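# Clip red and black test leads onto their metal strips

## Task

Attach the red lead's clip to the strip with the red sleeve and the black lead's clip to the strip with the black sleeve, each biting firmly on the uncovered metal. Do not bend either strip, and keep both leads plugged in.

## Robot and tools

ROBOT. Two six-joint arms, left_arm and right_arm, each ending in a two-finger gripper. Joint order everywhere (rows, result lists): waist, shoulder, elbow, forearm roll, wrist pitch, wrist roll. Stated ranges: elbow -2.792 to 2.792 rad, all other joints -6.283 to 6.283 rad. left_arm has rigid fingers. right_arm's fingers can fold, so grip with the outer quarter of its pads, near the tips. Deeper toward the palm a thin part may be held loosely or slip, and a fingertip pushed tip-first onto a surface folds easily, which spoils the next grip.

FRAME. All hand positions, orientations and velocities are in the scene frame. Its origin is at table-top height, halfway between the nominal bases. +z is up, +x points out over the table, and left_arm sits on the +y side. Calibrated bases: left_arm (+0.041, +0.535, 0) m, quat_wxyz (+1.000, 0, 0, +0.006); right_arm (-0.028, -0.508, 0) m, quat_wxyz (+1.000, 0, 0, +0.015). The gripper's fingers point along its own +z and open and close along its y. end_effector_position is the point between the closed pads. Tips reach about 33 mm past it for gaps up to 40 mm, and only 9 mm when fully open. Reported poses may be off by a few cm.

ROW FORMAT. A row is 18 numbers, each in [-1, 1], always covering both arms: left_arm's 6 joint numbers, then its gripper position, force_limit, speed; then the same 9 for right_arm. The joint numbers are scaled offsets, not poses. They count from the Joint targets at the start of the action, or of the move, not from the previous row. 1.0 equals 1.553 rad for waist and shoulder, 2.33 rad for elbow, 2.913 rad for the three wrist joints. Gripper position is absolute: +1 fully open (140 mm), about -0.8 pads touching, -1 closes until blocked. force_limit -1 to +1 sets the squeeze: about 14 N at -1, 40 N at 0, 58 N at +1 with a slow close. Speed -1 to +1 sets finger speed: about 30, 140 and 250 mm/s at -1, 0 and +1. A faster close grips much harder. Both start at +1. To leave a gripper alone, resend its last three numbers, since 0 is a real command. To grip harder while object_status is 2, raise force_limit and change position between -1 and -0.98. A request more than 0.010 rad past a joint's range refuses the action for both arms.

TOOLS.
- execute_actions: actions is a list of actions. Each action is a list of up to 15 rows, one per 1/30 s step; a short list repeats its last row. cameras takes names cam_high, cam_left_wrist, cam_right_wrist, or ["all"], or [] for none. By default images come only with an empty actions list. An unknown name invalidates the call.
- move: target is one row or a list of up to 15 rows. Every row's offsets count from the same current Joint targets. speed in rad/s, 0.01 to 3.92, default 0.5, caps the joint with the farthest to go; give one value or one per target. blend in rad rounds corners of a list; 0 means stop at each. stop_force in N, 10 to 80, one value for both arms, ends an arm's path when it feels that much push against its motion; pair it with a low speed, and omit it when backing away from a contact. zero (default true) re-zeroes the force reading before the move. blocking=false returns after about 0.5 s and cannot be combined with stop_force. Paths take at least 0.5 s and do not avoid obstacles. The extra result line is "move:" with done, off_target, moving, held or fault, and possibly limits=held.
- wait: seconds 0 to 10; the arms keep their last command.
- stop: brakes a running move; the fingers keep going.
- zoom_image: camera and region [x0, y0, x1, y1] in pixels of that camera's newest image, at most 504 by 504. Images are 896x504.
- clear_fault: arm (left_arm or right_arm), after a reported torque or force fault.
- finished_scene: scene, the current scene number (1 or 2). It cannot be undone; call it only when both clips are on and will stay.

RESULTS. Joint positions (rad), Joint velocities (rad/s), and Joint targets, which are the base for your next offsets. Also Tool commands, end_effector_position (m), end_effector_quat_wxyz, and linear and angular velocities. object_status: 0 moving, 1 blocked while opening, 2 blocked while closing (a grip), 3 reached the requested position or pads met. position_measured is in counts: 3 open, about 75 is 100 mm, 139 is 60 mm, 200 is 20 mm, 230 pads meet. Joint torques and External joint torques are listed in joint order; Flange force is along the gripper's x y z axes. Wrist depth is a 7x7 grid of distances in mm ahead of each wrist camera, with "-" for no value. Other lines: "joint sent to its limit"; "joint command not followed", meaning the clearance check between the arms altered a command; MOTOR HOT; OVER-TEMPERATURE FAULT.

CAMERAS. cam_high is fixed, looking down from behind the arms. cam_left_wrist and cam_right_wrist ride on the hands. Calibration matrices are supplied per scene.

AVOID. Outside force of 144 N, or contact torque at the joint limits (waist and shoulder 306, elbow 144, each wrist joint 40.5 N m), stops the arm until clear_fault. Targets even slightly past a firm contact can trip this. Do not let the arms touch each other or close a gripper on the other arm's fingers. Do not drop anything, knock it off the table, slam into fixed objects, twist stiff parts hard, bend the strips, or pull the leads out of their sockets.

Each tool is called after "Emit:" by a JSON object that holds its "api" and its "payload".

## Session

Emit:
{"api": "execute_actions", "payload": {"actions": []}}

Scene clock: 0.00 s.
left_arm: end_effector_position=(+0.1209, +1.0633, +0.1627) position_measured=3 object_status=3 end_effector_quat_wxyz=(-0.010, +0.105, +0.994, -0.025) | right_arm: end_effector_position=(+0.6421, -1.0097, +0.2871) position_measured=3 object_status=3 end_effector_quat_wxyz=(-0.129, +0.820, -0.225, +0.511)
Joint positions: left_arm=[1.335 0.103 1.981 0.016 1.11 -0.021] | right_arm=[-1.014 0.259 1.915 1.467 0.832 0.101]
Joint velocities: within noise
Joint torques (N m): no reading
External joint torques (N m): no reading
Flange force (N): no reading
Wrist depth (mm): cam_left_wrist=[277 274 273 269 267 266 263 / 288 284 282 281 279 276 270 / 300 298 296 292 290 289 286 / 313 305 307 305 301 298 294 / - 110 322 317 317 133 307 / - 339 337 334 329 132 91 / - 358 354 353 346 342 -] | cam_right_wrist=[3274 2911 2943 3011 870 2278 1858 / 3493 2911 3046 4158 757 - - / - 3969 4440 639 612 - - / 4596 - 809 615 535 442 - / 4596 122 - - 455 138 114 / - 105 - 530 - 377 102 / - - - - 395 - -]
Joint targets: left_arm=[1.335 0.103 1.981 0.016 1.110 -0.021] | right_arm=[-1.014 0.259 1.915 1.467 0.832 0.101]
Tool commands: left_gripper/position=+1.0 left_gripper/force_limit=+1.0 left_gripper/speed=+1.0 right_gripper/position=+1.0 right_gripper/force_limit=+1.0 right_gripper/speed=+1.0
camera_calibration:
cam_left_wrist: T_world_to_cam=[[0.150458, 0.987921, -0.0370843, -1.05565], [0.960869, -0.137308, 0.240576, 0.0111164], [0.232578, -0.0718298, -0.969922, 0.351432], [0, 0, 0, 1]] pos_world=[0.0664143, 1.06967, 0.299039]
cam_right_wrist: T_world_to_cam=[[-0.239865, -0.856697, -0.456656, -0.570886], [-0.605923, 0.499632, -0.619052, 1.08751], [0.7585, 0.128209, -0.638937, -0.0318878], [0, 0, 0, 1]] pos_world=[0.5462, -1.02834, 0.392154]

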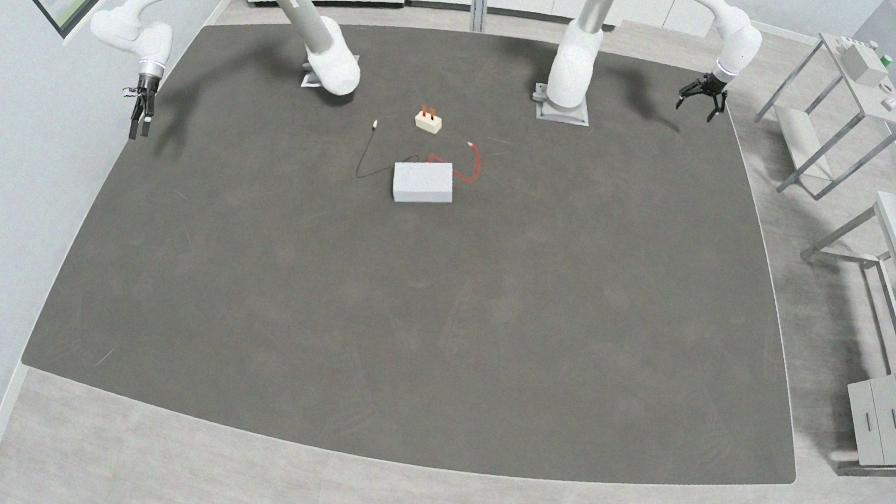

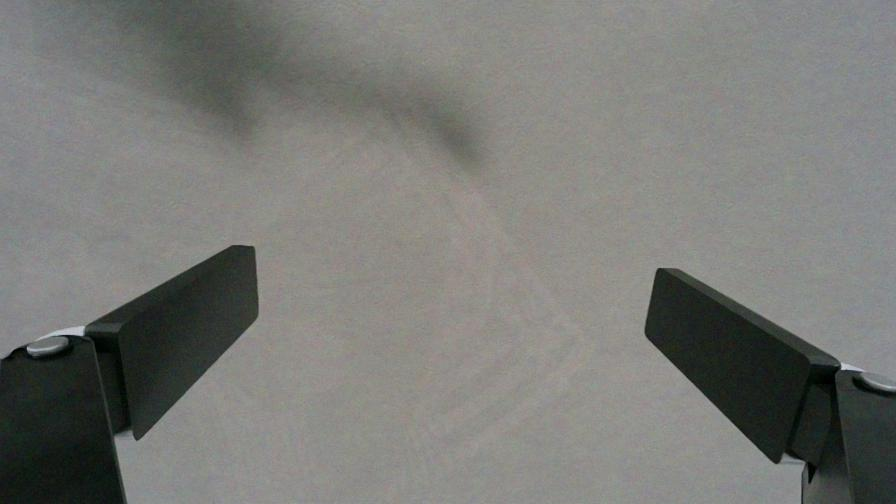

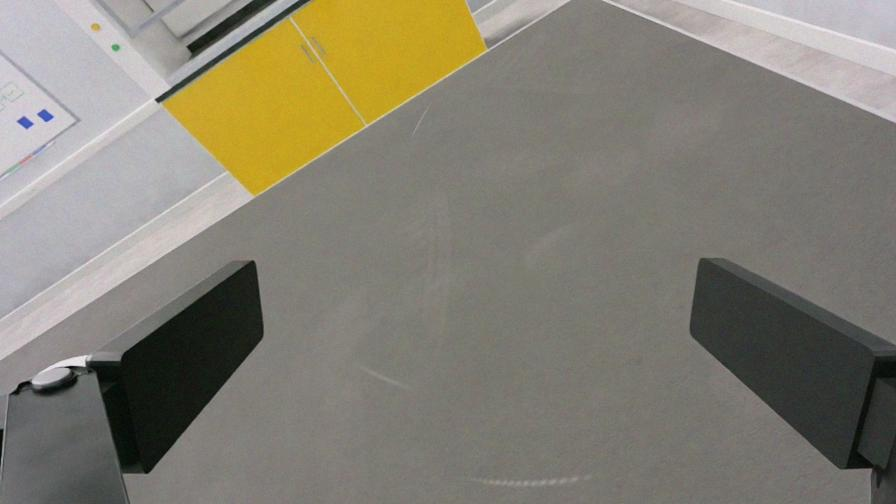

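Emit:
{"api": "zoom_image", "payload": {"camera": "cam_high", "region": [345, 90, 495, 210]}}

Emit:
{"api": "zoom_image", "payload": {"camera": "cam_high", "region": [405, 95, 455, 140]}}

Scaled by 3.360 from the camera's 896x504 image, which has a finer 1280x720 frame.

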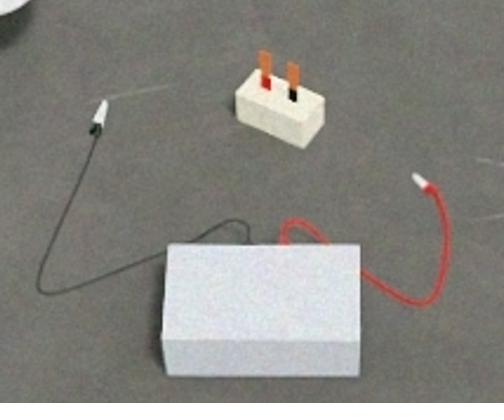

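Scaled by 10.080 from the camera's 896x504 image, which has a finer 1280x720 frame.

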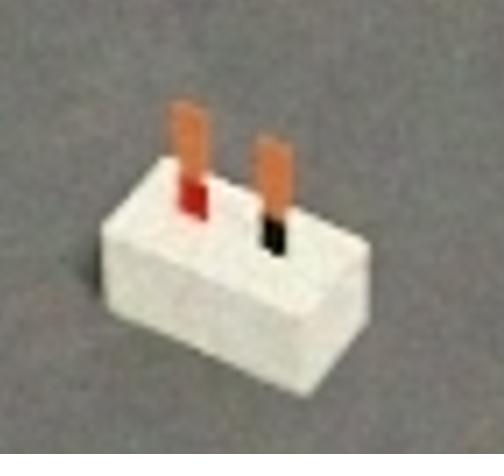

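Emit:
{"api": "move", "payload": {"target": [-0.9,0.04,0.06,-0.25,0.0376,-0.75,-0.5,-1,-1,0.8,0.0993,-0.0432,-0.4150,0.2847,-0.4744,-0.5,-1,-1], "speed": 0.9}}

Emit:
{"api": "move", "payload": {"target": [-0.2045,0.014,0.0074,-0.0338,0,-0.0715,-0.5,-1,-1,0.0704,0,0,0,0,0,-0.5,-1,-1], "speed": 0.6, "cameras": ["all"]}}

Scene clock: 69.77 s.
left_arm: end_effector_position=(+0.4871, +0.3424, +0.1440) position_measured=192 object_status=0 end_effector_quat_wxyz=(-0.261, -0.435, +0.832, -0.226) | right_arm: end_effector_position=(+0.3983, -0.2709, +0.1438) position_measured=192 object_status=0 end_effector_quat_wxyz=(-0.382, +0.050, +0.923, +0.021)
Joint positions: left_arm=[-0.063 0.165 2.121 -0.712 1.219 -2.206] | right_arm=[0.229 0.413 1.814 0.258 1.661 -1.281]
Joint torques (N m): left_arm=[2.52 -53.76 -26.99 1.22 1.39 0.42] | right_arm=[-1.68 -71.25 -30.7 4.08 2.25 -0.5]
External joint torques (N m): left_arm=[-2.47 7.32 -2.26 -0.06 -0.19 -0.43] | right_arm=[1.79 -3.05 -1.71 -0.17 -0.32 0.5]
Flange force (N): left_arm=[-8.1 -13.7 5.0] | right_arm=[4.0 2.6 -1.6]
Wrist depth (mm): cam_left_wrist=[347 319 404 400 381 369 349 / 390 296 360 359 352 338 328 / 364 323 341 332 320 312 303 / 335 326 316 309 304 290 289 / 310 305 94 174 110 277 265 / 292 - - 266 75 85 249 / - - - 251 - 71 234] | cam_right_wrist=[414 423 436 434 437 - 456 / 399 - - 393 - - 306 / 353 - - 350 350 - 307 / - 324 318 - - - 321 / - 301 - 288 115 291 - / 274 87 95 271 - 94 - / - - - - - - -]
Joint targets: left_arm=[-0.063 0.165 2.121 -0.712 1.219 -2.206] | right_arm=[0.229 0.413 1.814 0.258 1.661 -1.281]
move: done

Scene clock: 70.87 s.
left_arm: end_effector_position=(+0.3999, +0.1908, +0.1438) position_measured=192 object_status=3 end_effector_quat_wxyz=(-0.342, -0.413, +0.826, -0.171) | right_arm: end_effector_position=(+0.3700, -0.2258, +0.1438) position_measured=192 object_status=3 end_effector_quat_wxyz=(-0.382, -0.001, +0.924, +0.000)
Joint positions: left_arm=[-0.381 0.187 2.138 -0.81 1.219 -2.414] | right_arm=[0.338 0.413 1.814 0.258 1.661 -1.281]
Joint torques (N m): left_arm=[2.54 -54.78 -25.68 0.84 1.51 0.34] | right_arm=[-1.92 -71.61 -30.68 4.1 2.26 -0.56]
External joint torques (N m): left_arm=[-2.43 7.44 -2.32 -0.06 -0.18 -0.34] | right_arm=[2.21 -3.86 -2.17 -0.14 -0.32 0.56]
Flange force (N): left_arm=[-5.3 -15.2 5.6] | right_arm=[5.0 3.2 -2.2]
Wrist depth (mm): cam_left_wrist=[403 412 422 431 461 464 492 / 359 370 379 350 391 407 419 / 278 333 340 348 356 366 372 / 221 297 309 318 321 329 330 / 204 229 94 172 115 301 306 / 192 - - 262 75 85 280 / - - - 246 - 71 259] | cam_right_wrist=[411 415 438 - - - - / - - - 373 395 395 384 / 350 343 355 355 - 344 273 / - - 322 321 321 315 275 / - - 299 112 114 291 - / - - 95 270 - 94 - / - - - - - - -]
Joint targets: left_arm=[-0.381 0.187 2.138 -0.810 1.219 -2.414] | right_arm=[0.339 0.413 1.814 0.258 1.661 -1.281]
move: done
camera_calibration:
cam_left_wrist: T_world_to_cam=[[-0.817129, 0.574189, 0.0510621, 0.216815], [0.477137, 0.723394, -0.49904, -0.236644], [-0.323481, -0.383416, -0.865073, 0.472287], [0, 0, 0, 1]] pos_world=[0.442853, 0.227777, 0.279397]
cam_right_wrist: T_world_to_cam=[[0.00761684, 0.999878, -0.0136622, 0.23391], [0.875426, -0.0132707, -0.483169, -0.241103], [-0.483291, -0.00827999, -0.87542, 0.445189], [0, 0, 0, 1]] pos_world=[0.424442, -0.233395, 0.27643]

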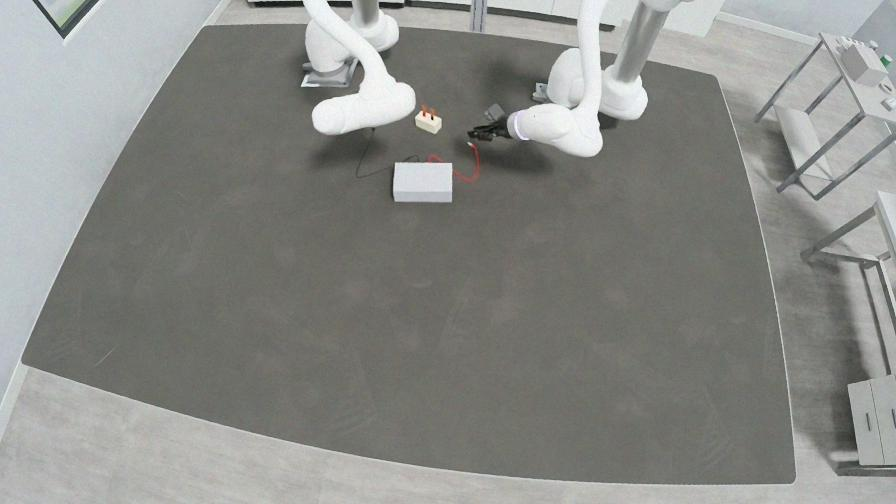

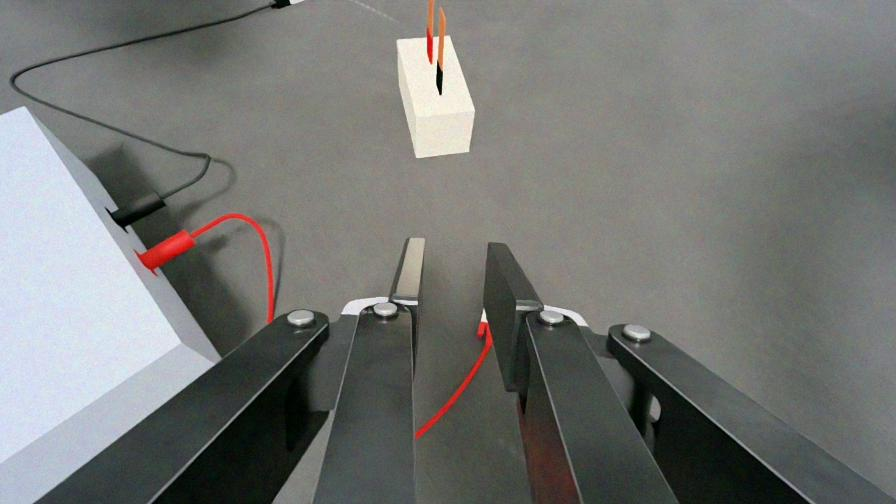

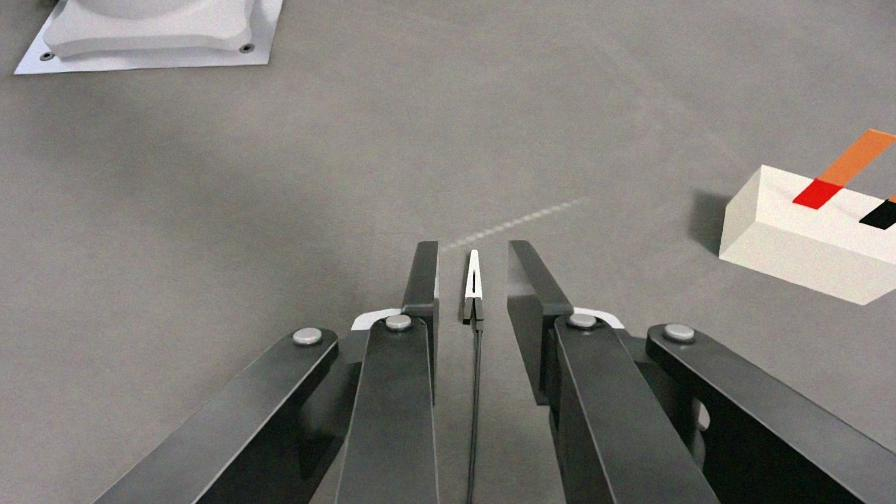

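Emit:
{"api": "move", "payload": {"target": [0.08,0,0,0,0,0,-0.5,-1,-1,0.0079,0.0748,0.0301,0.0032,-0.0623,-0.0132,-0.5,-1,-1], "speed": 0.12, "cameras": ["cam_left_wrist","cam_right_wrist"]}}

Scene clock: 102.90 s.
left_arm: end_effector_position=(+0.4396, +0.2378, +0.1438) position_measured=192 object_status=3 end_effector_quat_wxyz=(-0.331, -0.464, +0.799, -0.192) | right_arm: end_effector_position=(+0.3600, -0.2203, +0.0353) position_measured=192 object_status=3 end_effector_quat_wxyz=(-0.383, +0.000, +0.924, +0.000)
Joint positions: left_arm=[-0.257 0.187 2.138 -0.81 1.219 -2.414] | right_arm=[0.351 0.529 1.884 0.268 1.479 -1.319]
Joint torques (N m): left_arm=[3.05 -54.84 -25.66 0.87 1.5 0.38] | right_arm=[-2.02 -78.35 -25.91 3.46 2.23 -0.51]
External joint torques (N m): left_arm=[-3.07 7.63 -2.32 -0.1 -0.17 -0.38] | right_arm=[2.25 -2.12 -1.37 -0.16 -0.26 0.51]
Flange force (N): left_arm=[-4.7 -15.8 6.5] | right_arm=[2.9 3.6 -1.4]
Wrist depth (mm): cam_left_wrist=[398 412 424 420 450 460 479 / 269 355 377 380 396 409 419 / 244 248 325 347 355 368 374 / 223 237 309 317 322 328 335 / 247 267 94 129 110 300 306 / 256 - - 262 75 85 281 / - - - 247 - 71 261] | cam_right_wrist=[- - - 264 269 - 257 / 246 238 241 236 - 236 230 / - 215 - 208 204 213 212 / 196 195 195 192 194 190 - / 183 180 180 174 117 179 178 / 166 169 95 164 - 95 - / - - - 155 - - -]
Joint targets: left_arm=[-0.257 0.187 2.138 -0.810 1.219 -2.414] | right_arm=[0.351 0.529 1.884 0.268 1.479 -1.319]
move: done
camera_calibration:
cam_left_wrist: T_world_to_cam=[[-0.88191, 0.468632, 0.0511749, 0.275916], [0.383871, 0.776899, -0.49907, -0.261361], [-0.273638, -0.42049, -0.86505, 0.490092], [0, 0, 0, 1]] pos_world=[0.47777, 0.279828, 0.279397]
cam_right_wrist: T_world_to_cam=[[0.00883286, 0.999861, -0.0141364, 0.226572], [0.874913, -0.0145729, -0.484061, -0.284857], [-0.484199, -0.00809247, -0.87492, 0.345764], [0, 0, 0, 1]] pos_world=[0.414642, -0.227893, 0.167831]
Images, in order (width x height): cam_left_wrist 896x504, cam_right_wrist 896x504.

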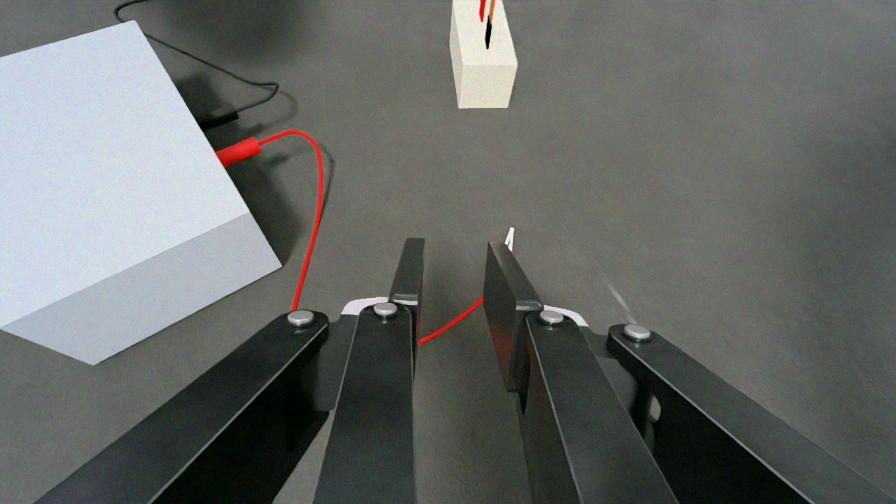

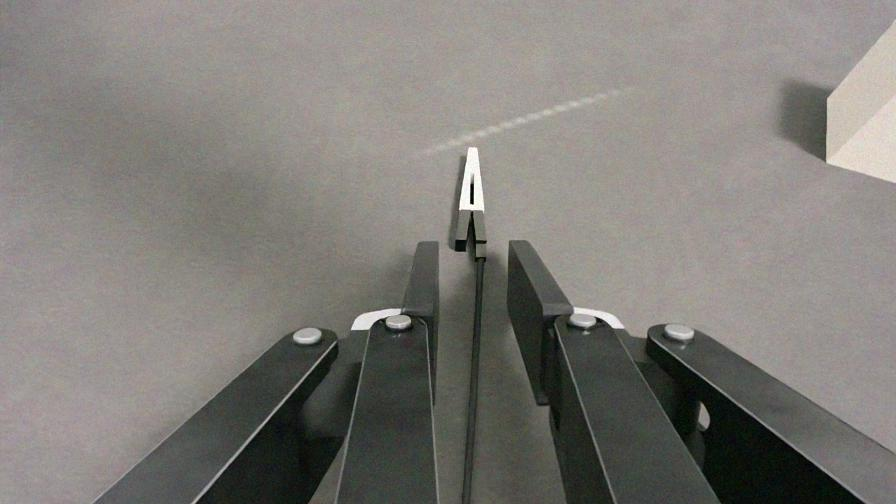

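Emit:
{"api": "move", "payload": {"target": [[-0.0532,0.01,-0.0085,0.0231,0.0241,0.0232,-0.5,-1,-1,0.005,-0.0092,0.0112,0.0017,-0.0039,-0.001,-0.5,-1,-1],[-0.0532,0.01,-0.0085,0.0231,0.0241,0.0232,-0.5,-1,-1,0.005,-0.0092,0.0112,0.0017,-0.0039,-0.001,-1,-1,-1]], "speed": 0.1, "cameras": ["cam_left_wrist","cam_right_wrist"]}}

Scene clock: 145.53 s.
left_arm: end_effector_position=(+0.4002, +0.2212, +0.1438) position_measured=192 object_status=3 end_effector_quat_wxyz=(-0.350, -0.376, +0.844, -0.156) | right_arm: end_effector_position=(+0.3458, -0.2207, +0.0356) position_measured=228 object_status=2 end_effector_quat_wxyz=(-0.383, -0.002, +0.924, +0.000)
Joint positions: left_arm=[-0.339 0.202 2.119 -0.743 1.29 -2.347] | right_arm=[0.359 0.515 1.91 0.273 1.468 -1.322]
Joint torques (N m): left_arm=[2.53 -56.38 -25.73 1.12 1.63 0.39] | right_arm=[-1.82 -75.24 -25.34 3.46 2.29 -0.52]
External joint torques (N m): left_arm=[-2.47 7.36 -2.35 -0.13 -0.2 -0.39] | right_arm=[2.22 -3.89 -1.86 -0.16 -0.34 0.52]
Flange force (N): left_arm=[-6.4 -15.0 4.1] | right_arm=[5.3 3.2 -2.4]
Wrist depth (mm): cam_left_wrist=[400 411 416 437 453 475 480 / 359 369 374 383 399 409 419 / 327 328 340 347 356 364 375 / 224 299 309 317 322 329 337 / 205 277 94 128 110 300 307 / - - - 264 74 85 282 / - - - 246 - 71 260] | cam_right_wrist=[- - - 271 270 257 272 / 233 238 - 241 245 243 222 / 220 222 211 213 209 215 205 / 196 - 198 154 194 191 193 / 183 177 180 111 179 179 178 / 167 169 82 - 91 76 166 / - - - - - - -]
Joint targets: left_arm=[-0.339 0.202 2.119 -0.743 1.290 -2.347] | right_arm=[0.359 0.515 1.910 0.273 1.468 -1.322]
move: done
camera_calibration:
cam_left_wrist: T_world_to_cam=[[-0.76334, 0.643919, 0.0517731, 0.16256], [0.538482, 0.678523, -0.499644, -0.273335], [-0.356859, -0.353519, -0.864682, 0.490796], [0, 0, 0, 1]] pos_world=[0.44642, 0.254295, 0.279396]
cam_right_wrist: T_world_to_cam=[[0.00479001, 0.999922, -0.0115168, 0.228396], [0.874392, -0.00977618, -0.485122, -0.270939], [-0.485197, -0.00774648, -0.874371, 0.339495], [0, 0, 0, 1]] pos_world=[0.400535, -0.228397, 0.168037]
Images, in order (width x height): cam_left_wrist 896x504, cam_right_wrist 896x504.

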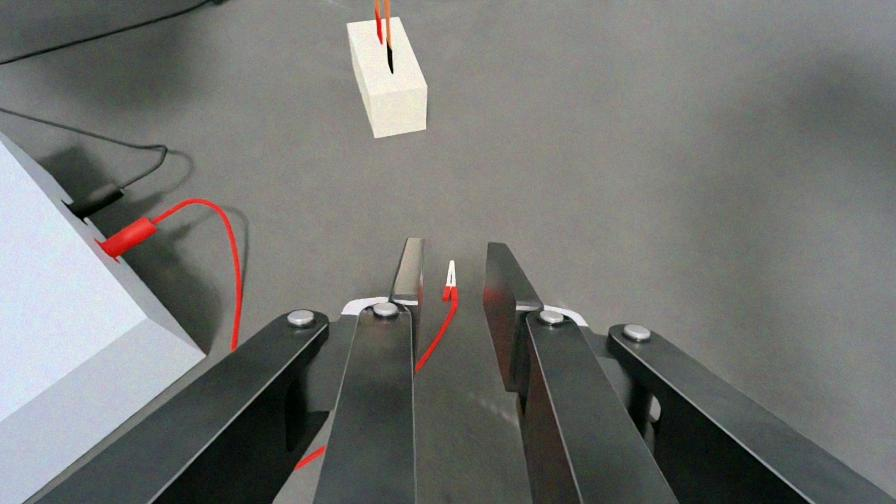

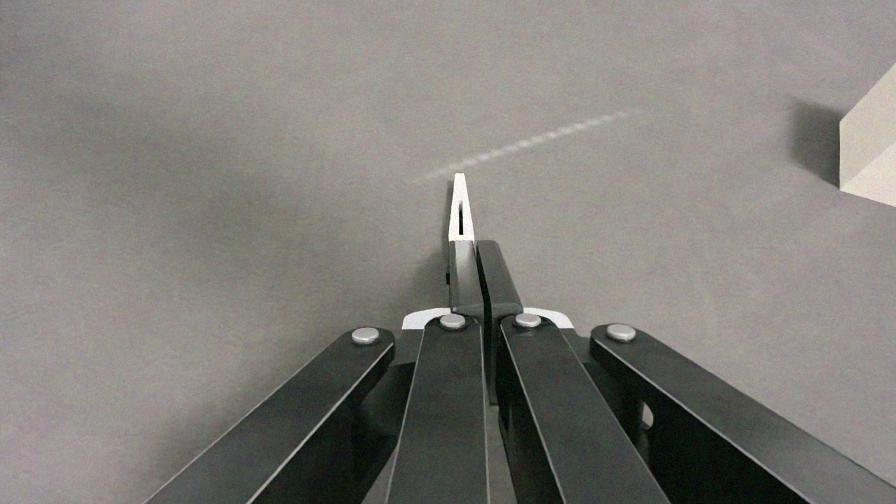

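Emit:
{"api": "move", "payload": {"target": [0,0,0,0,0,0,-0.5,-1,-1,0,0,0,0,0,0,-0.5,-1,-1], "cameras": ["cam_right_wrist"]}}

Emit:
{"api": "zoom_image", "payload": {"camera": "cam_right_wrist", "region": [400, 150, 540, 330]}}

Scene clock: 155.13 s.
left_arm: end_effector_position=(+0.4002, +0.2212, +0.1438) position_measured=192 object_status=3 end_effector_quat_wxyz=(-0.350, -0.376, +0.844, -0.156) | right_arm: end_effector_position=(+0.3458, -0.2207, +0.0356) position_measured=192 object_status=0 end_effector_quat_wxyz=(-0.383, -0.002, +0.924, +0.000)
Joint positions: left_arm=[-0.339 0.202 2.119 -0.743 1.29 -2.347] | right_arm=[0.359 0.515 1.91 0.273 1.468 -1.322]
Joint torques (N m): left_arm=[2.4 -56.42 -25.64 1.09 1.59 0.36] | right_arm=[-1.86 -75.08 -25.39 3.48 2.27 -0.53]
External joint torques (N m): left_arm=[-2.38 7.54 -2.37 -0.11 -0.17 -0.36] | right_arm=[2.07 -3.9 -1.72 -0.2 -0.32 0.53]
Flange force (N): left_arm=[-6.8 -15.2 4.0] | right_arm=[5.4 2.8 -2.3]
Wrist depth (mm): cam_left_wrist=[411 411 423 437 452 453 474 / 351 369 374 386 403 406 420 / 329 331 341 340 348 363 374 / 224 302 310 320 319 330 335 / 204 277 94 128 115 302 307 / 202 - - 261 75 85 281 / - - - 246 - 71 261] | cam_right_wrist=[- 264 264 271 259 268 - / - - 237 243 236 - 226 / - 213 213 213 213 - 209 / 196 195 197 192 195 194 192 / 183 180 98 174 115 183 - / - 169 95 - - 95 166 / - - - 154 - - -]
Joint targets: left_arm=[-0.339 0.202 2.119 -0.743 1.290 -2.347] | right_arm=[0.359 0.515 1.910 0.273 1.468 -1.322]
move: done
camera_calibration:
cam_right_wrist: T_world_to_cam=[[0.00479001, 0.999922, -0.0115168, 0.228396], [0.874392, -0.00977618, -0.485122, -0.270939], [-0.485197, -0.00774648, -0.874371, 0.339495], [0, 0, 0, 1]] pos_world=[0.400535, -0.228397, 0.168037]
Images, in order (width x height): cam_right_wrist 896x504.

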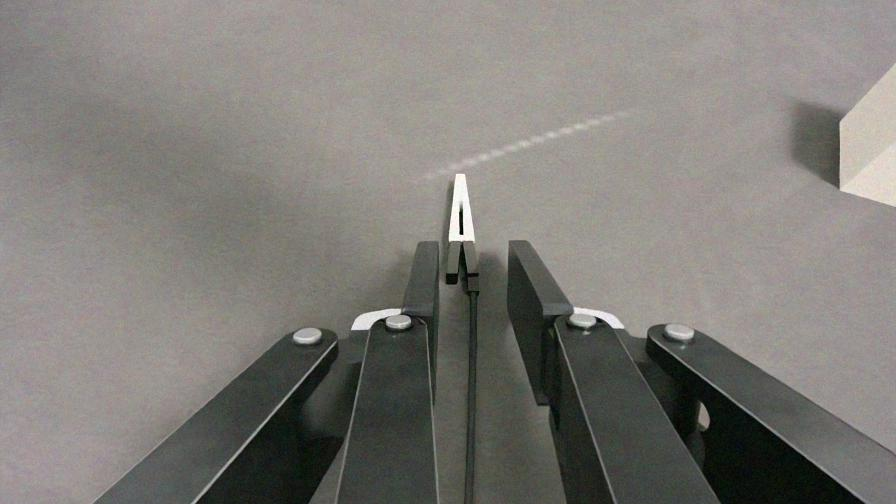

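Scaled by 2.800 from the camera's 896x504 image, which has a finer 1280x720 frame.

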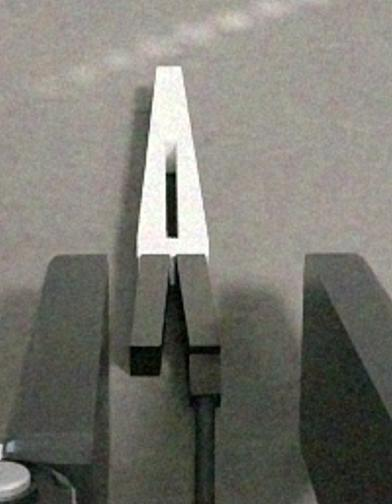

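Emit:
{"api": "move", "payload": {"target": [[-0.0574,0.0887,0.0426,-0.0416,-0.0711,0.0488,-0.5,-1,-1,0.0008,-0.009,0.0109,0.0015,-0.0038,-0.0009,-0.5,-1,-1],[-0.0574,0.0887,0.0426,-0.0416,-0.0711,0.0488,-0.5,-1,-1,0.0008,-0.009,0.0109,0.0015,-0.0038,-0.0009,-1,-1,-1]], "speed": 0.12, "cameras": ["cam_left_wrist","cam_right_wrist"]}}

Emit:
{"api": "zoom_image", "payload": {"camera": "cam_right_wrist", "region": [400, 150, 540, 330]}}

Emit:
{"api": "zoom_image", "payload": {"camera": "cam_left_wrist", "region": [380, 150, 520, 330]}}

Scene clock: 204.73 s.
left_arm: end_effector_position=(+0.3689, +0.1835, +0.0354) position_measured=192 object_status=3 end_effector_quat_wxyz=(-0.349, -0.376, +0.844, -0.156) | right_arm: end_effector_position=(+0.3337, -0.2236, +0.0358) position_measured=220 object_status=0 end_effector_quat_wxyz=(-0.384, -0.002, +0.924, +0.002)
Joint positions: left_arm=[-0.428 0.34 2.218 -0.864 1.083 -2.204] | right_arm=[0.36 0.501 1.936 0.277 1.457 -1.325]
Joint torques (N m): left_arm=[2.16 -62.2 -17.64 0.59 1.76 0.34] | right_arm=[-1.76 -73.49 -25 3.38 2.25 -0.52]
External joint torques (N m): left_arm=[-2.13 7.73 -2.16 -0.09 -0.15 -0.34] | right_arm=[1.81 -3.55 -1.65 -0.14 -0.29 0.52]
Flange force (N): left_arm=[-8.6 -13.3 8.1] | right_arm=[4.9 2.6 -2.2]
Wrist depth (mm): cam_left_wrist=[245 252 251 261 275 282 292 / 220 224 230 236 241 249 256 / 197 202 208 212 217 222 228 / 180 184 188 194 197 198 204 / 166 169 94 169 110 182 186 / 156 68 - 159 75 85 171 / - - - 151 - 71 158] | cam_right_wrist=[265 - - 259 257 265 265 / - - 240 241 232 237 237 / - 215 216 213 213 214 211 / 195 - - 185 - - 194 / 183 - - 113 111 181 179 / - 169 82 - - 76 166 / - - - - - - -]
Joint targets: left_arm=[-0.428 0.340 2.218 -0.864 1.083 -2.204] | right_arm=[0.360 0.501 1.936 0.277 1.457 -1.325]
move: done
camera_calibration:
cam_left_wrist: T_world_to_cam=[[-0.762706, 0.644784, 0.0503418, 0.168257], [0.540036, 0.677761, -0.499, -0.285472], [-0.355867, -0.353403, -0.865139, 0.372101], [0, 0, 0, 1]] pos_world=[0.414914, 0.216494, 0.170998]
cam_right_wrist: T_world_to_cam=[[0.00690825, 0.999932, -0.00939631, 0.230569], [0.873913, -0.0106042, -0.485967, -0.260331], [-0.486034, -0.00485437, -0.873927, 0.334796], [0, 0, 0, 1]] pos_world=[0.388636, -0.231689, 0.168241]
Images, in order (width x height): cam_left_wrist 896x504, cam_right_wrist 896x504.

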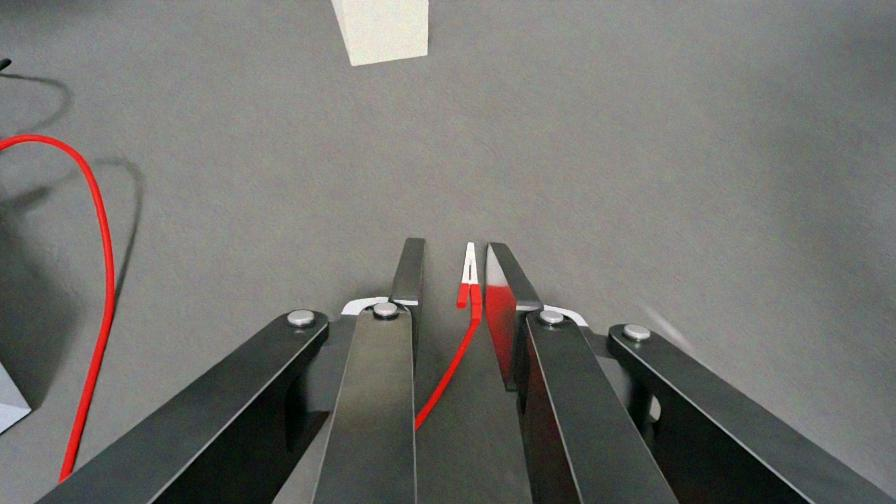

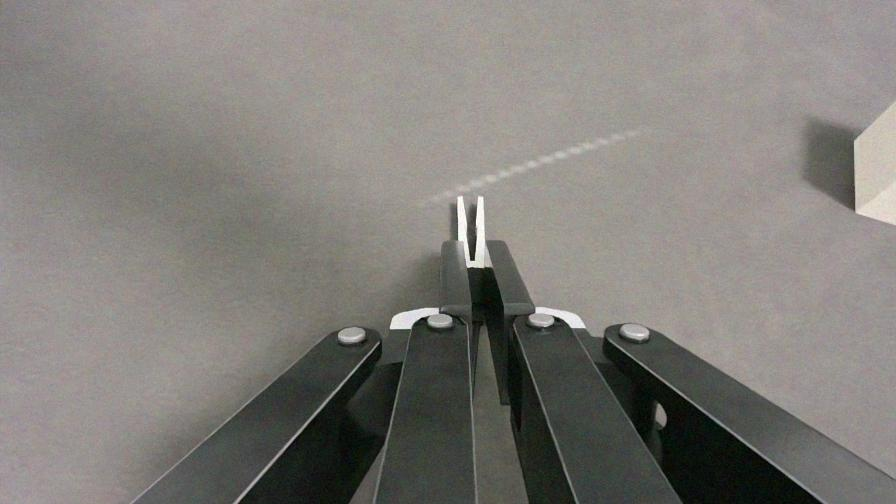

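Scaled by 2.800 from the camera's 896x504 image, which has a finer 1280x720 frame.

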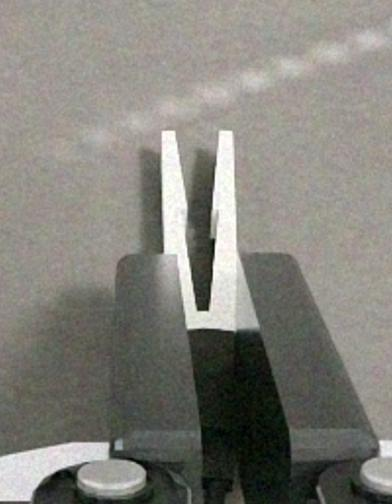

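Scaled by 2.800 from the camera's 896x504 image, which has a finer 1280x720 frame.

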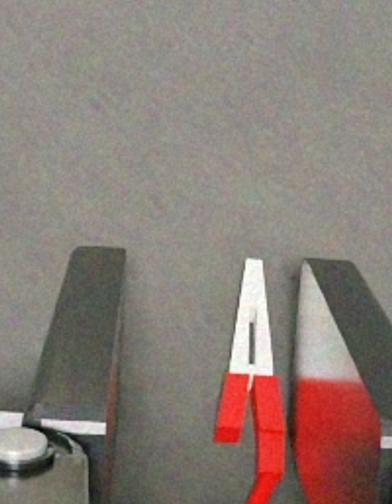

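Emit:
{"api": "move", "payload": {"target": [[0.0018,-0.0035,0.0039,-0.0003,-0.0011,0.0007,-0.5,-1,-1,0,0,0,0,0,0,-1,-1,-1],[0.0018,-0.0035,0.0039,-0.0003,-0.0011,0.0007,-1,-1,-1,0,0,0,0,0,0,-1,-1,-1]], "speed": 0.1, "cameras": ["cam_left_wrist"]}}

Emit:
{"api": "zoom_image", "payload": {"camera": "cam_left_wrist", "region": [380, 150, 520, 330]}}

Scene clock: 222.13 s.
left_arm: end_effector_position=(+0.3655, +0.1865, +0.0351) position_measured=221 object_status=2 end_effector_quat_wxyz=(-0.349, -0.377, +0.844, -0.156) | right_arm: end_effector_position=(+0.3337, -0.2236, +0.0358) position_measured=220 object_status=2 end_effector_quat_wxyz=(-0.384, -0.002, +0.924, +0.002)
Joint positions: left_arm=[-0.426 0.334 2.227 -0.865 1.079 -2.202] | right_arm=[0.36 0.501 1.936 0.277 1.457 -1.325]
Joint torques (N m): left_arm=[2.46 -61.38 -17.37 0.56 1.63 0.34] | right_arm=[-1.86 -73.55 -24.96 3.4 2.24 -0.51]
External joint torques (N m): left_arm=[-2.43 7.52 -2.4 -0.05 -0.02 -0.34] | right_arm=[1.75 -3.37 -1.58 -0.18 -0.28 0.51]
Flange force (N): left_arm=[-7.9 -13.7 7.9] | right_arm=[4.6 2.5 -2.2]
Wrist depth (mm): cam_left_wrist=[245 251 248 261 278 283 291 / 220 224 230 236 239 249 256 / 197 201 207 211 217 221 227 / 181 182 188 193 196 198 204 / 166 169 174 99 177 181 187 / 154 157 82 - 83 168 171 / - - - - - 67 159] | cam_right_wrist=[- 266 265 264 - - 277 / 232 236 - 237 236 - - / 215 214 218 214 215 - 201 / 196 200 194 192 195 194 - / - - 180 113 122 179 179 / 164 170 82 - - 76 169 / 157 - - - - - -]
Joint targets: left_arm=[-0.426 0.334 2.227 -0.865 1.079 -2.202] | right_arm=[0.360 0.501 1.936 0.277 1.457 -1.325]
move: done
camera_calibration:
cam_left_wrist: T_world_to_cam=[[-0.764908, 0.642128, 0.050874, 0.165003], [0.537868, 0.680173, -0.498059, -0.285587], [-0.35442, -0.353606, -0.86565, 0.371316], [0, 0, 0, 1]] pos_world=[0.411422, 0.219595, 0.170796]
Images, in order (width x height): cam_left_wrist 896x504.

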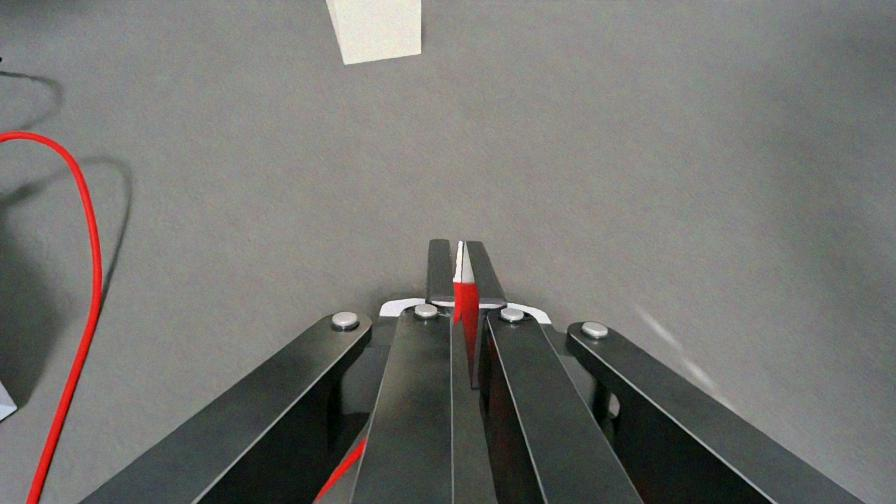

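Scaled by 2.800 from the camera's 896x504 image, which has a finer 1280x720 frame.

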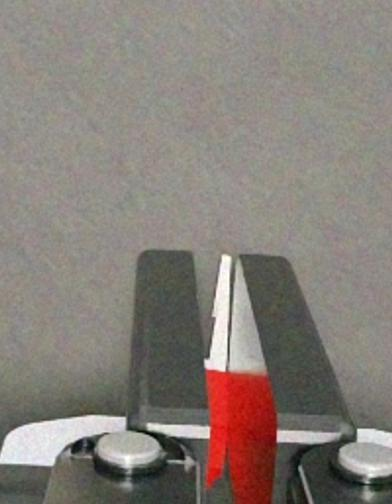

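Emit:
{"api": "move", "payload": {"target": [[0,0,0,0,0,0,-0.6,-1,-1,0,0,0,0,0,0,-1,-1,-1],[0.0084,0.0019,-0.0021,0,0.0006,0,-0.6,-1,-1,0,0,0,0,0,0,-1,-1,-1],[0.0084,0.0019,-0.0021,0,0.0006,0,-1,-0.5,-1,0,0,0,0,0,0,-1,-1,-1]], "speed": 0.1, "cameras": ["cam_left_wrist"]}}

Emit:
{"api": "zoom_image", "payload": {"camera": "cam_left_wrist", "region": [380, 150, 520, 330]}}

Scene clock: 241.30 s.
left_arm: end_effector_position=(+0.3724, +0.1895, +0.0353) position_measured=226 object_status=0 end_effector_quat_wxyz=(-0.348, -0.382, +0.841, -0.159) | right_arm: end_effector_position=(+0.3337, -0.2236, +0.0358) position_measured=220 object_status=2 end_effector_quat_wxyz=(-0.384, -0.002, +0.924, +0.002)
Joint positions: left_arm=[-0.413 0.337 2.222 -0.865 1.081 -2.202] | right_arm=[0.36 0.501 1.936 0.277 1.457 -1.325]
Joint torques (N m): left_arm=[2.56 -61.74 -17.43 0.68 1.59 0.36] | right_arm=[-1.9 -73.59 -25 3.37 2.24 -0.53]
External joint torques (N m): left_arm=[-2.53 7.51 -2.4 -0.18 0.02 -0.36] | right_arm=[1.96 -3.13 -1.48 -0.15 -0.29 0.53]
Flange force (N): left_arm=[-7.7 -13.8 8.1] | right_arm=[4.4 2.9 -1.8]
Wrist depth (mm): cam_left_wrist=[246 251 251 258 274 282 290 / 220 224 230 236 246 249 256 / 198 202 207 211 215 222 227 / 181 183 188 192 196 199 206 / 166 169 175 99 179 180 186 / 154 158 92 75 83 170 171 / - - - - - 66 158] | cam_right_wrist=[259 261 264 259 259 276 272 / 238 238 239 242 239 231 236 / 216 219 211 214 209 213 210 / - 195 196 192 204 197 199 / - 180 182 113 99 179 181 / 167 169 82 - - 76 168 / - - - - - - -]
Joint targets: left_arm=[-0.413 0.337 2.222 -0.865 1.081 -2.202] | right_arm=[0.360 0.501 1.936 0.277 1.457 -1.325]
move: done
camera_calibration:
cam_left_wrist: T_world_to_cam=[[-0.772743, 0.632766, 0.0497592, 0.173084], [0.529647, 0.686039, -0.498823, -0.289215], [-0.349775, -0.359108, -0.865274, 0.374308], [0, 0, 0, 1]] pos_world=[0.417855, 0.223308, 0.171]
Images, in order (width x height): cam_left_wrist 896x504.

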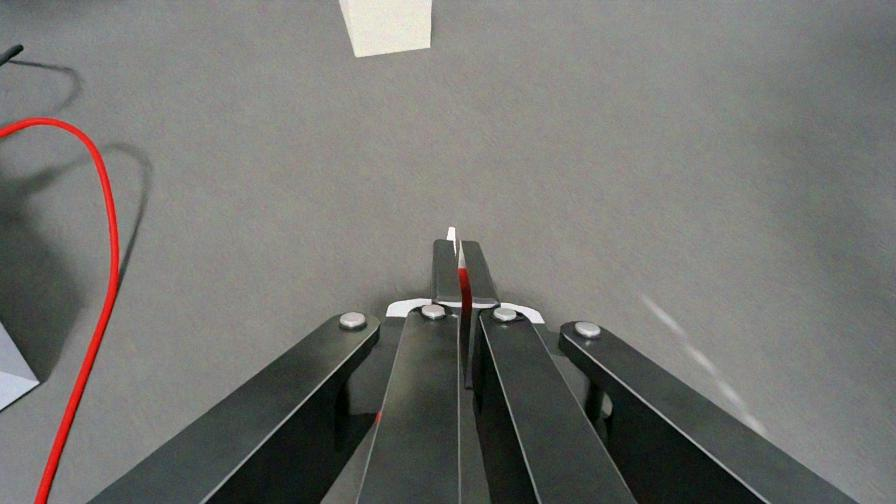

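Scaled by 2.800 from the camera's 896x504 image, which has a finer 1280x720 frame.

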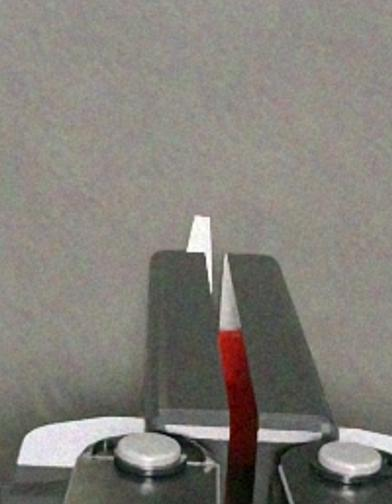

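Emit:
{"api": "move", "payload": {"target": [0,0,0,0,0,0,-0.5,-1,-1,0,0,0,0,0,0,-1,-1,-1], "cameras": ["cam_left_wrist"]}}

Emit:
{"api": "zoom_image", "payload": {"camera": "cam_left_wrist", "region": [380, 150, 520, 330]}}

Scene clock: 249.00 s.
left_arm: end_effector_position=(+0.3724, +0.1895, +0.0353) position_measured=192 object_status=0 end_effector_quat_wxyz=(-0.348, -0.382, +0.841, -0.159) | right_arm: end_effector_position=(+0.3337, -0.2236, +0.0358) position_measured=220 object_status=2 end_effector_quat_wxyz=(-0.384, -0.002, +0.924, +0.002)
Joint positions: left_arm=[-0.413 0.337 2.222 -0.865 1.081 -2.202] | right_arm=[0.36 0.501 1.936 0.277 1.457 -1.325]
Joint torques (N m): left_arm=[2.59 -61.7 -17.47 0.57 1.8 0.39] | right_arm=[-1.9 -73.59 -24.97 3.36 2.22 -0.54]
External joint torques (N m): left_arm=[-2.55 7.43 -2.28 -0.08 -0.19 -0.39] | right_arm=[1.96 -3.25 -1.49 -0.15 -0.25 0.54]
Flange force (N): left_arm=[-7.6 -13.5 8.3] | right_arm=[4.6 2.9 -1.9]
Wrist depth (mm): cam_left_wrist=[246 251 251 259 275 282 283 / 219 224 230 236 242 249 256 / 198 202 207 212 217 222 228 / 181 183 188 194 197 199 204 / 166 170 94 169 110 181 187 / 155 68 - 159 75 85 170 / - - - 151 - 71 158] | cam_right_wrist=[- 267 259 259 259 272 - / 234 233 238 241 234 237 237 / 219 220 219 217 218 213 216 / 199 194 193 189 191 195 - / 183 181 180 113 113 180 180 / 167 - 82 - - 76 166 / 158 - - - - - -]
Joint targets: left_arm=[-0.413 0.337 2.222 -0.865 1.081 -2.202] | right_arm=[0.360 0.501 1.936 0.277 1.457 -1.325]
move: done
camera_calibration:
cam_left_wrist: T_world_to_cam=[[-0.772743, 0.632766, 0.0497592, 0.173084], [0.529647, 0.686039, -0.498823, -0.289215], [-0.349775, -0.359108, -0.865274, 0.374308], [0, 0, 0, 1]] pos_world=[0.417855, 0.223308, 0.171]
Images, in order (width x height): cam_left_wrist 896x504.

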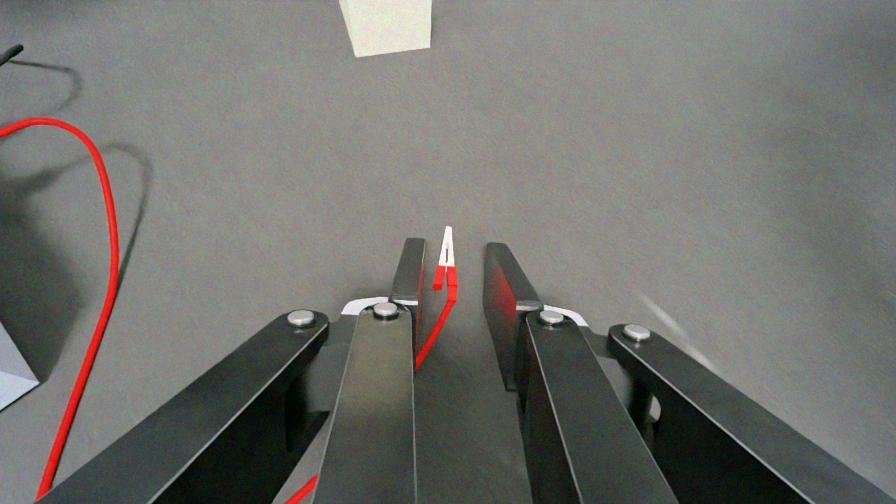

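Scaled by 2.800 from the camera's 896x504 image, which has a finer 1280x720 frame.

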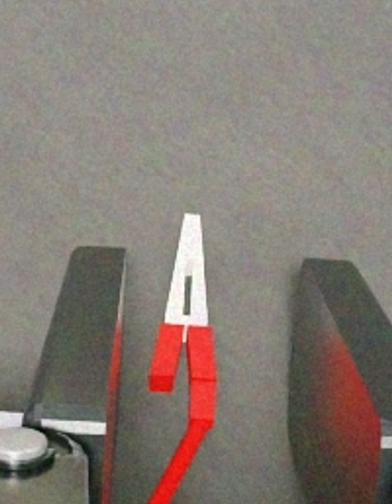

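Emit:
{"api": "move", "payload": {"target": [[-0.0063,0.0013,-0.0013,0,0.0003,0,-0.5,-1,-1,0,0,0,0,0,0,-1,-1,-1],[-0.0063,0.0013,-0.0013,0,0.0003,0,-1,-0.3,-1,0,0,0,0,0,0,-1,-1,-1]], "speed": 0.1, "cameras": ["cam_left_wrist"]}}

Emit:
{"api": "zoom_image", "payload": {"camera": "cam_left_wrist", "region": [380, 150, 520, 330]}}

Scene clock: 260.50 s.
left_arm: end_effector_position=(+0.3705, +0.1855, +0.0353) position_measured=222 object_status=0 end_effector_quat_wxyz=(-0.349, -0.378, +0.843, -0.157) | right_arm: end_effector_position=(+0.3337, -0.2236, +0.0358) position_measured=220 object_status=2 end_effector_quat_wxyz=(-0.384, -0.002, +0.924, +0.002)
Joint positions: left_arm=[-0.422 0.339 2.219 -0.865 1.082 -2.202] | right_arm=[0.36 0.501 1.936 0.277 1.457 -1.325]
Joint torques (N m): left_arm=[2.32 -62.11 -17.55 0.67 1.71 0.4] | right_arm=[-1.91 -73.57 -25.01 3.39 2.27 -0.54]
External joint torques (N m): left_arm=[-2.29 7.75 -2.28 -0.16 -0.11 -0.4] | right_arm=[1.74 -3.33 -1.51 -0.17 -0.31 0.54]
Flange force (N): left_arm=[-8.4 -13.7 8.2] | right_arm=[4.6 2.5 -2.0]
Wrist depth (mm): cam_left_wrist=[246 252 248 260 276 282 290 / 221 224 231 236 242 249 256 / 197 202 207 212 217 221 227 / 181 183 187 191 196 198 204 / 166 169 174 99 111 181 187 / 155 157 81 - 83 169 171 / - - - - - 67 159] | cam_right_wrist=[- 264 260 258 258 259 264 / - 243 237 237 238 241 245 / 214 215 215 218 213 209 203 / 196 196 191 189 198 194 191 / 184 180 181 113 111 180 183 / 165 169 82 - - 76 166 / 157 - - - - - -]
Joint targets: left_arm=[-0.422 0.339 2.219 -0.865 1.082 -2.202] | right_arm=[0.360 0.501 1.936 0.277 1.457 -1.325]
move: done
camera_calibration:
cam_left_wrist: T_world_to_cam=[[-0.766296, 0.640609, 0.0490989, 0.170345], [0.536684, 0.680244, -0.499238, -0.287089], [-0.353216, -0.356214, -0.865072, 0.372907], [0, 0, 0, 1]] pos_world=[0.416327, 0.219001, 0.170902]
Images, in order (width x height): cam_left_wrist 896x504.

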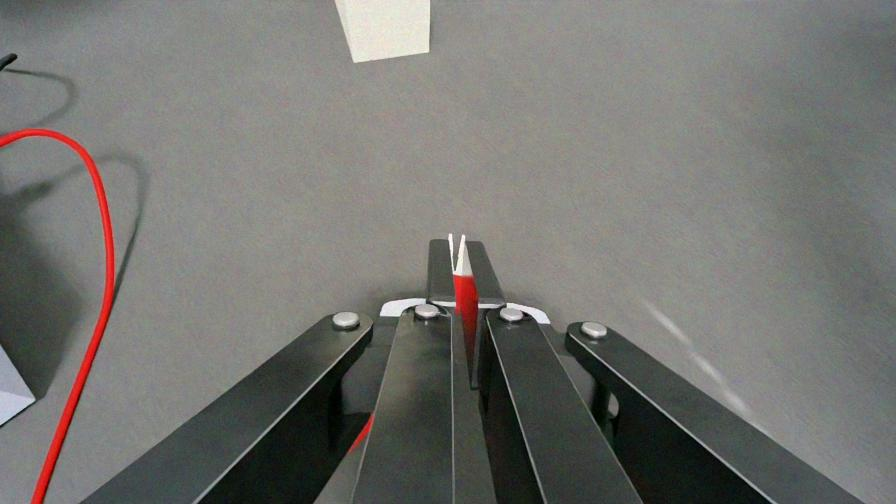

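Scaled by 2.800 from the camera's 896x504 image, which has a finer 1280x720 frame.

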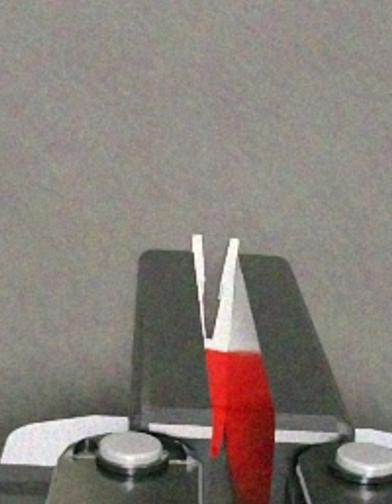

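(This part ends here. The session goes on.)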